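# Press the rocker switch's marked end down, then let go

## Task

Push the marked end of the ivory rocker switch down so that it remains pressed and the switch still lies flat on the table. At the end, no part of the robot may be in contact with the switch. Any drink can, parts box or small stack bin must still be upright.

## Robot and tools

Robot: two arms, left_arm and right_arm, each with six joints and a parallel gripper. The joint order is always waist, shoulder, elbow, wrist pitch, wrist yaw, wrist roll. Stated ranges in rad are: waist -2.618 to 3.054, shoulder 0.000 to 3.142, elbow 0.000 to 3.142, wrist pitch -1.571 to 1.571, wrist yaw -1.571 to 1.571, wrist roll -2.094 to 2.094. The true end of any joint may differ by up to 0.059 rad.

Scene frame: the origin is at table-top height, halfway between the two nominal arm bases. +z points up and +x points out across the table. left_arm sits on the +y side. Arm names do not match image sides. Hand positions are in metres and can be off by a few centimetres, more at long reach. end_effector_position is the point between the finger pads, about 1 cm short of the tips. The fingers point along the gripper's +z axis and close along its y axis.

Row format (shared by execute_actions and move): one flat list of 14 numbers, each in [-1, 1], covering both arms. The first 7 are for left_arm (six joint numbers, then opening) and the last 7 are for right_arm. The joint numbers are offsets, not poses. They count from the Joint targets shown when the action or move begins, not from the previous row. A value of 1.0 means 2.224 rad for waist, shoulder and elbow, and 8.485 rad for the three wrist joints. Opening is absolute: +1 is fully open, -1 is closed, and in between it is the grip_measured reading you want. A 0 in the opening slot is a real command, so to leave a gripper alone, resend its current value.

execute_actions(actions, cameras): actions is a list of actions. Each action is a table of up to 15 rows, and each row runs for one 1/30 s step. If an action has fewer rows, its last row is held until 15 steps are done. An empty list just reports the current state. An action is rejected if it would push any joint more than 0.059 rad beyond its range end. Joint speed is capped, so a large offset may need several actions.

move(target, speed, blend, opening_speed, blocking, cameras): target is one 14-number row, or a list of up to 15 rows. Every row counts from the same starting Joint targets. All joints travel together, so grippers follow curved paths. Paths avoid nothing. speed is in rad/s for the joint that travels farthest: 0.01 to 12.57, default 0.5. It can be one value or one per target. blend (rad) rounds corners between listed targets. opening_speed (0.2 or more, scale units per second) makes the fingers change gradually. blocking=false returns after about 0.5 s while the motion continues. The result adds a move: line, such as done, off_target (at rest with a joint more than 0.035 rad from its target), moving, held or fault. Neither done nor off_target tells you whether contact happened. A target set beyond the point of contact presses harder, and a faster approach hits harder.

wait(seconds 0 to 10): the scene runs while each arm holds its last command. stop(): brakes a running move, and needs some distance to do so. zoom_image(camera, region): camera is cam_head_left or cam_head_right. region is [x0, y0, x1, y1] in image pixels with the origin at the top-left, no larger than 504 by 504. finished_scene(scene): pass the current scene's number. It cannot be undone, so call it only when the switch stays pressed and nothing touches it. Every tool except zoom_image and finished_scene also accepts cameras: omit it or pass ["all"] for every camera, or [] for none.

Results: Joint positions and Joint velocities come in one block per arm, in joint order (rad, rad/s), followed by the finger-pad gap (m; 0.094 when fully open). "within noise" means the arm is still. Joint targets is the base that your next offsets count from. "joint sent to its limit" means a joint was clipped at its end. "joint command not followed" means the clearance check changed some steps. Joint torques include the arm's own weight and have an offset. Positive means toward larger angles, and joints 1 to 3 wrap at ±28 N m. Calls that run actions also list step readings. Tool commands shows each gripper's current command. MOTOR HOT appears at 75 °C. At 90 °C that arm folds up and stays idle. Holding a stretched pose or pushing against something heats the motors.

Cameras: cam_head_left and cam_head_right are head cameras, each 896x504. They look down over the table and are calibrated roughly in the scene frame.

What to avoid: hard or fast contact, slams, and pressing hard into the switch or table. A short downward press with modest speed is enough. Keep the arms from touching each other and never close one gripper on the other arm's fingers. Do not tip over the can, parts box or bin. Do not knock anything off the table. A camera cable touching an object counts as the arm touching it. After pressing, lift clear. If an arm is stuck pressing, command its targets back past its measured positions.

Each tool is called after "Call:" as name(argument=value, ...) on one line, values as JSON.

## Session

Call:
move(target=[0.3754, -0.5135, 0.2914, -0.2846, 0.0167, 0.0053, -1, -0.3768, -0.518, 0.2774, -0.2797, 0.0005, 0.0022, -1], speed=2.5)

Scene clock: 2.13 s.
left_arm: end_effector_position=(+0.1309, +0.2956, +0.2307) grip_measured=-0.995 end_effector_quat_wxyz=(+0.368, -0.344, +0.864, -0.005) | right_arm: end_effector_position=(+0.0769, -0.3096, +0.1929) grip_measured=-0.997 end_effector_quat_wxyz=(+0.277, +0.451, +0.845, -0.073)
Joint positions: left_arm=[0.893 0.376 1.048 -1.556 0.341 -0.005 0] | right_arm=[-0.95 0.423 0.945 -1.524 -0.126 0.039 0]
Joint velocities: within noise
Joint torques (N m): left_arm=[0.47 3.02 7.06 1.64 0.4 0.11] | right_arm=[-0.47 2.74 8.18 1.31 -0.1 0.03]
Heat: left arm: 25 °C; right arm: 29 °C.
Joint targets: left_arm=[0.900 0.362 1.069 -1.560 0.358 0.009] | right_arm=[-0.955 0.408 0.977 -1.538 -0.129 0.044]
joint sent to its limit (left arm) — the wrist pitch, lower limit.
move: off_target (left_arm); left_arm: the wrist pitch is farthest, 0.075 rad from its target

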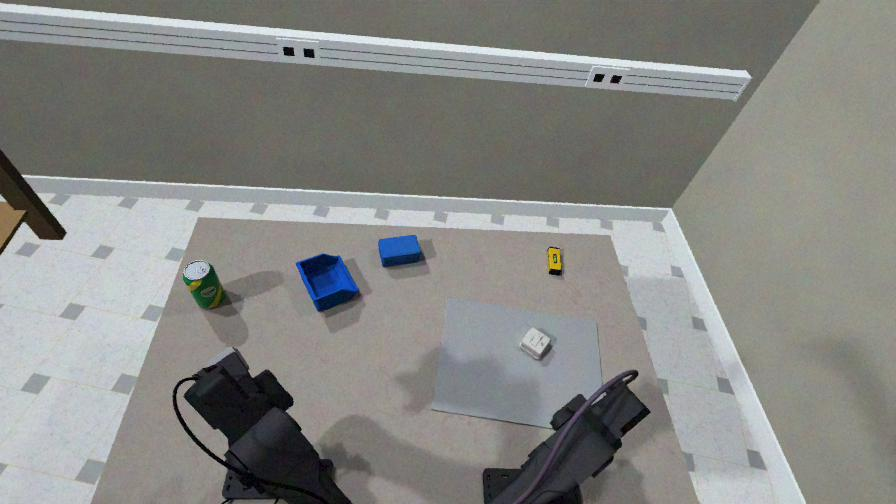

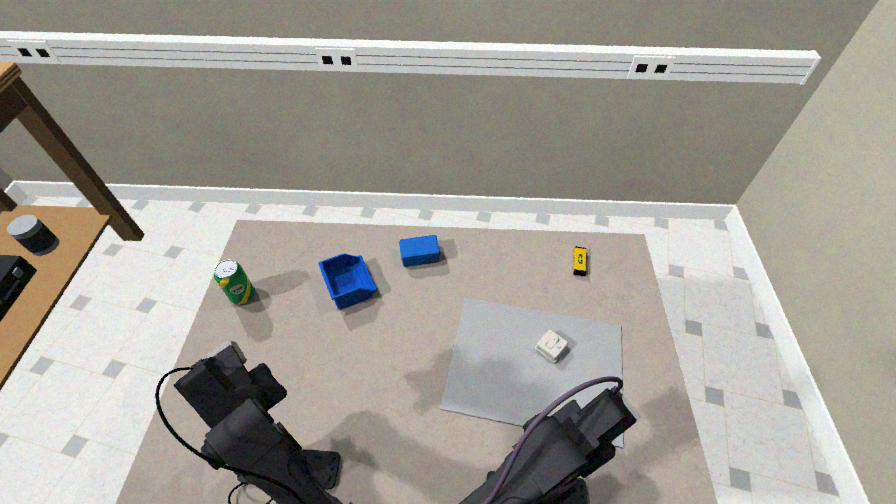

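Call:
zoom_image(camera="cam_head_left", region=[510, 320, 560, 370])

Call:
zoom_image(camera="cam_head_right", region=[527, 322, 577, 372])

Scaled by 10.080 from the camera's 896x504 image, which has a finer 1280x720 frame.

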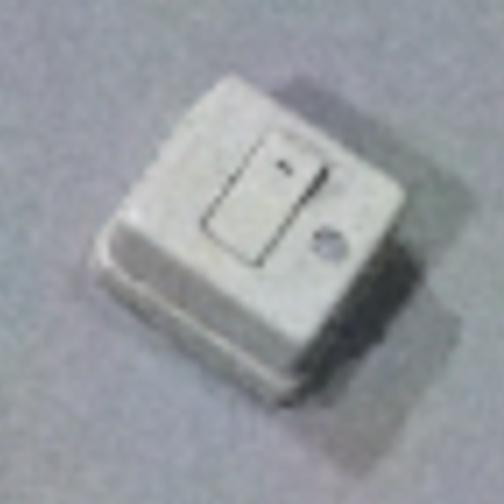

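Scaled by 10.080 from the camera's 896x504 image, which has a finer 1280x720 frame.

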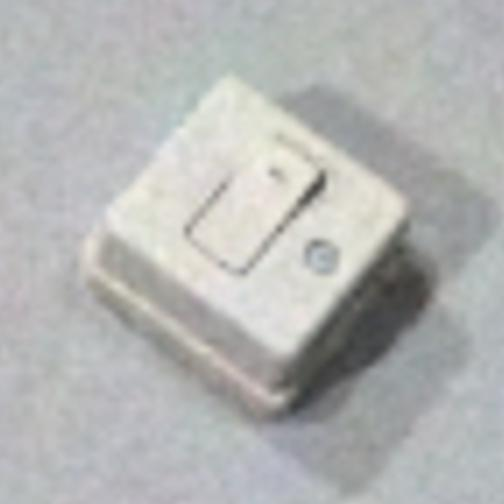

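Call:
move(target=[[0, 0, 0, 0, 0, 0, -1, 0.3583, 0.6491, 0.2025, 0.04678, 0.0152, -0.0052, -1], [0, 0, 0, 0, 0, 0, -1, 0.3583, 0.676, 0.1329, 0.06962, 0.0152, -0.0052, -1], [0, 0, 0, 0, 0, 0, -1, 0.3583, 0.676, 0.1329, 0.06962, 0.0152, -0.0052, -1], [0, 0, 0, 0, 0, 0, -1, 0.3583, 0.6491, 0.2025, 0.04678, 0.0152, -0.0052, -1], [0, 0, 0, 0, 0, 0, -1, 0, 0, 0, 0.005, 0.0152, -0.0052, -1]], speed=[2.5, 0.35, 0.35, 1.0, 2.5], blend=[0.05, 0, 0, 0.05, 0])

Call:
zoom_image(camera="cam_head_left", region=[510, 320, 560, 370])

Call:
zoom_image(camera="cam_head_right", region=[527, 322, 577, 372])

Scene clock: 9.80 s.
left_arm: end_effector_position=(+0.1308, +0.2953, +0.2305) grip_measured=-0.995 end_effector_quat_wxyz=(+0.368, -0.344, +0.864, -0.006) | right_arm: end_effector_position=(+0.0632, -0.3310, +0.2139) grip_measured=-0.997 end_effector_quat_wxyz=(+0.286, +0.447, +0.834, -0.154)
Joint positions: left_arm=[0.893 0.376 1.048 -1.557 0.341 -0.005 0] | right_arm=[-0.95 0.422 0.995 -1.483 0.005 0.003 0]
Joint velocities: within noise
Joint torques (N m): left_arm=[0.47 3.07 7.2 1.64 0.38 0.11] | right_arm=[-0.47 2.91 3.81 1.44 -0.05 -0.05]
Heat: left arm: 25 °C; right arm: 29 °C.
Joint targets: left_arm=[0.900 0.362 1.069 -1.560 0.358 0.009] | right_arm=[-0.955 0.408 0.977 -1.496 0.000 0.000]
move: done

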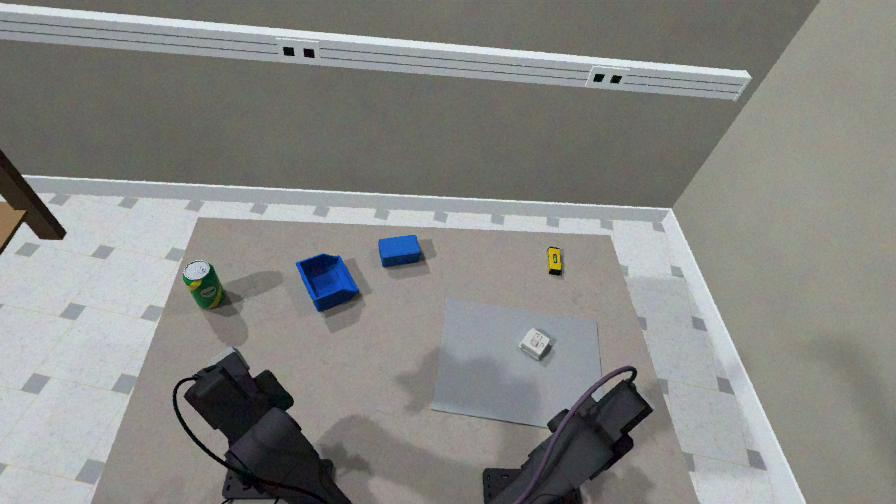

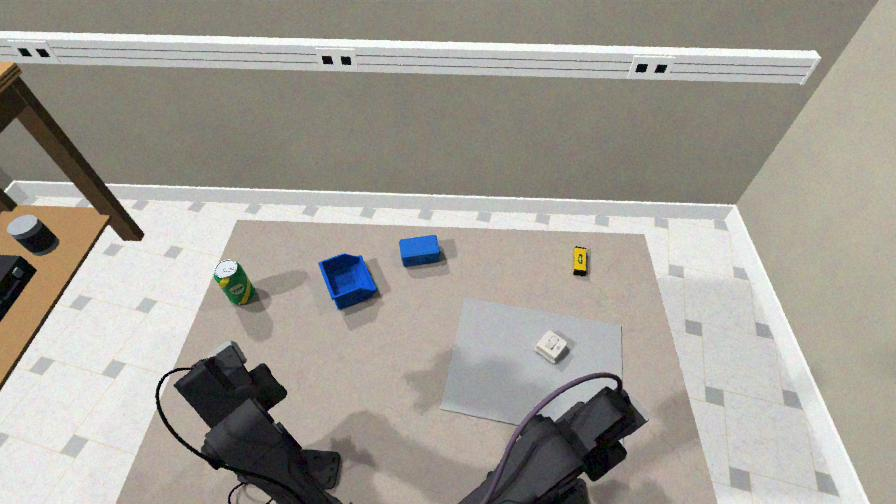

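Scaled by 10.080 from the camera's 896x504 image, which has a finer 1280x720 frame.

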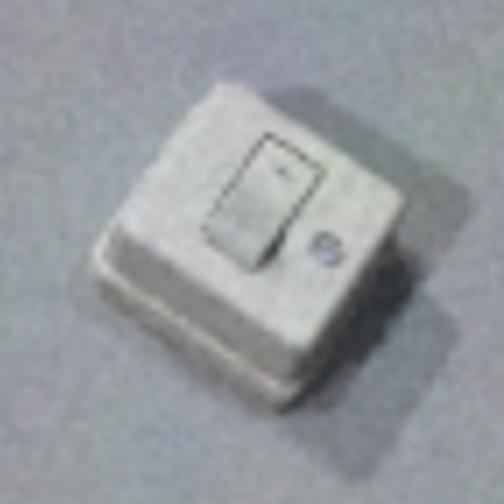

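Scaled by 10.080 from the camera's 896x504 image, which has a finer 1280x720 frame.

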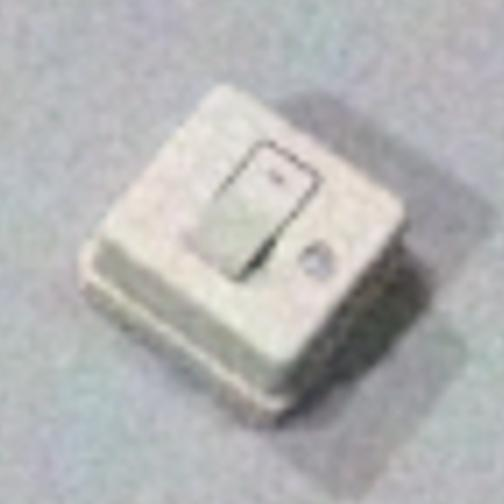

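Toggled: the marked end is now flush and the opposite end is raised.

Call:
finished_scene(scene=2)

The scene is finished: the task was done.


## Next scene

The same job, from a new start.

Call:
move(target=[0.3754, -0.5135, 0.2914, -0.272, 0, 0, -1, -0.3768, -0.518, 0.2774, -0.27, 0, 0, -1], speed=2.5)

Scene clock: 2.13 s.
left_arm: end_effector_position=(+0.1027, +0.3656, +0.2226) grip_measured=-0.995 end_effector_quat_wxyz=(+0.337, -0.406, +0.832, +0.173) | right_arm: end_effector_position=(+0.0826, -0.3711, +0.2391) grip_measured=-0.997 end_effector_quat_wxyz=(+0.333, +0.419, +0.816, -0.217)
Joint positions: left_arm=[0.844 0.363 0.962 -1.396 -0.071 -0.052 0] | right_arm=[-0.834 0.468 0.978 -1.273 0.137 0.026 0]
Joint velocities: within noise
Joint torques (N m): left_arm=[0.35 2.86 7.64 1.82 -0.04 -0.03] | right_arm=[-0.43 2.55 8.4 1.64 0.02 -0.02]
Heat: left arm: 24 °C; right arm: 27 °C.
Joint targets: left_arm=[0.850 0.350 0.984 -1.399 -0.072 -0.052] | right_arm=[-0.839 0.457 1.010 -1.282 0.134 0.026]
move: done

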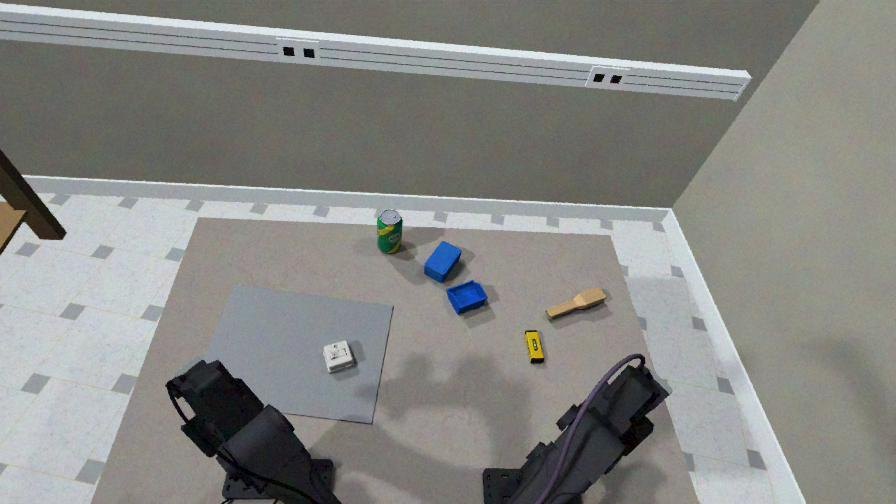

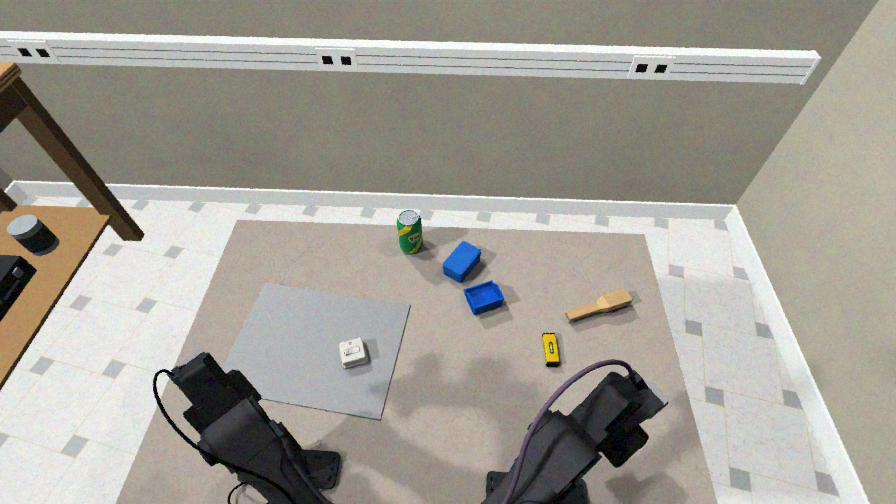

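Call:
zoom_image(camera="cam_head_left", region=[313, 332, 363, 382])

Call:
zoom_image(camera="cam_head_right", region=[328, 328, 378, 378])

Scaled by 10.080 from the camera's 896x504 image, which has a finer 1280x720 frame.

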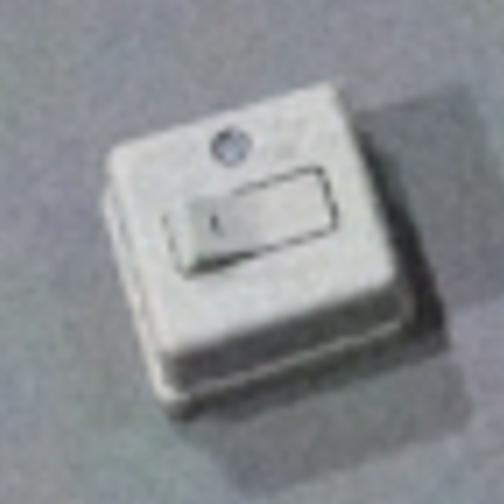

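Scaled by 10.080 from the camera's 896x504 image, which has a finer 1280x720 frame.

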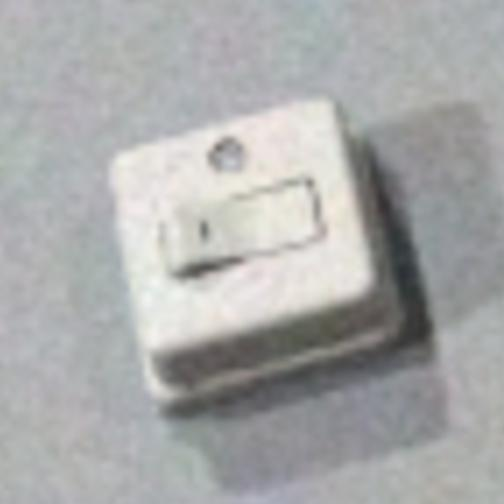

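Call:
move(target=[[-0.5132, 0.5547, 0.0614, 0.03498, 0.0085, 0.0061, -1, 0, 0, 0, 0, 0, 0, -1], [-0.5132, 0.5867, -0.0069, 0.06019, 0.0085, 0.0061, -1, 0, 0, 0, 0, 0, 0, -1], [-0.5132, 0.5867, -0.0069, 0.06019, 0.0085, 0.0061, -1, 0, 0, 0, 0, 0, 0, -1], [-0.5132, 0.5547, 0.0614, 0.03498, 0.0085, 0.0061, -1, 0, 0, 0, 0, 0, 0, -1], [0, 0, 0, -0.005, 0.0085, 0.0061, -1, 0, 0, 0, 0, 0, 0, -1]], speed=[2.5, 0.35, 0.35, 1.0, 2.5], blend=[0.05, 0, 0, 0.05, 0])

Call:
zoom_image(camera="cam_head_left", region=[313, 332, 363, 382])

Call:
zoom_image(camera="cam_head_right", region=[328, 328, 378, 378])

Scene clock: 9.83 s.
left_arm: end_effector_position=(+0.1055, +0.3528, +0.2241) grip_measured=-0.995 end_effector_quat_wxyz=(+0.338, -0.379, +0.848, +0.151) | right_arm: end_effector_position=(+0.0825, -0.3709, +0.2388) grip_measured=-0.997 end_effector_quat_wxyz=(+0.332, +0.419, +0.817, -0.217)
Joint positions: left_arm=[0.844 0.363 0.989 -1.438 -0.01 -0.011 0] | right_arm=[-0.834 0.468 0.978 -1.274 0.137 0.026 0]
Joint velocities: within noise
Joint torques (N m): left_arm=[0.38 2.93 4.92 1.78 0.12 0.07] | right_arm=[-0.43 2.56 8.38 1.64 0.03 -0.02]
Heat: left arm: 25 °C; right arm: 29 °C.
Joint targets: left_arm=[0.850 0.350 0.984 -1.441 0.000 -0.001] | right_arm=[-0.839 0.457 1.010 -1.282 0.134 0.026]
move: done

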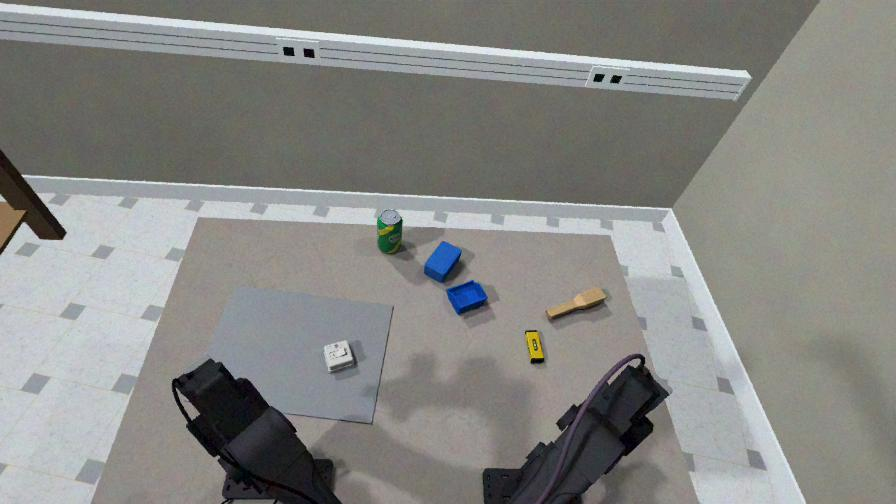

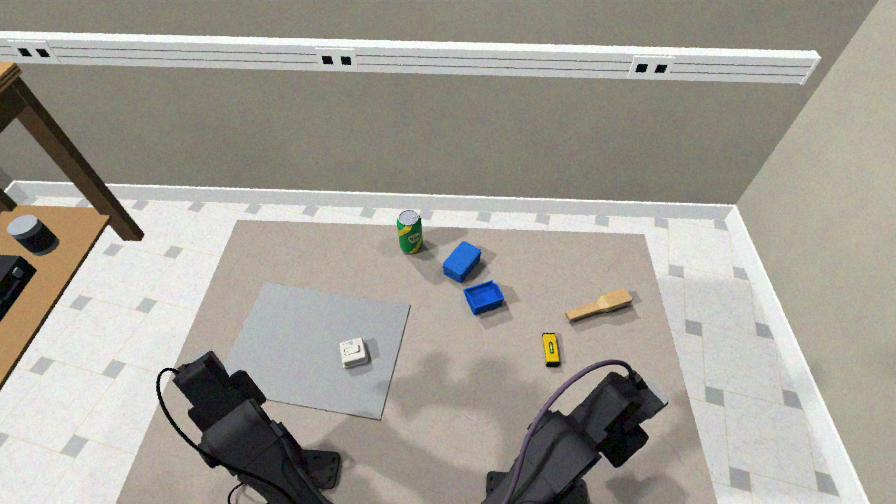

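Scaled by 10.080 from the camera's 896x504 image, which has a finer 1280x720 frame.

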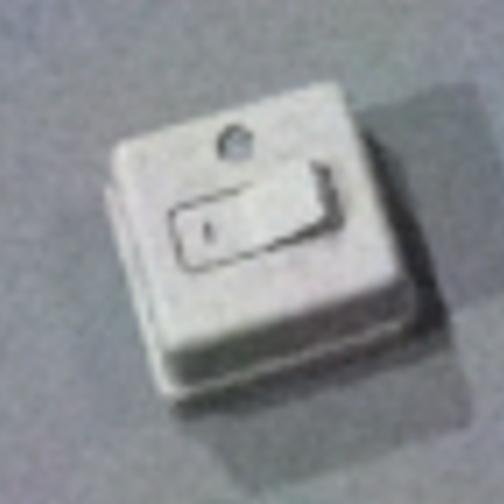

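Scaled by 10.080 from the camera's 896x504 image, which has a finer 1280x720 frame.

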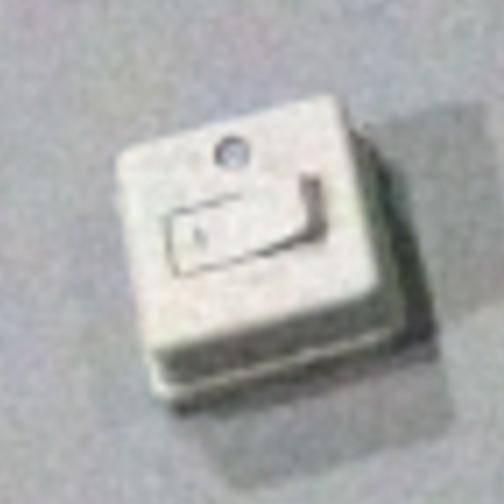

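Call:
finished_scene(scene=3)

The scene is finished: the task was done.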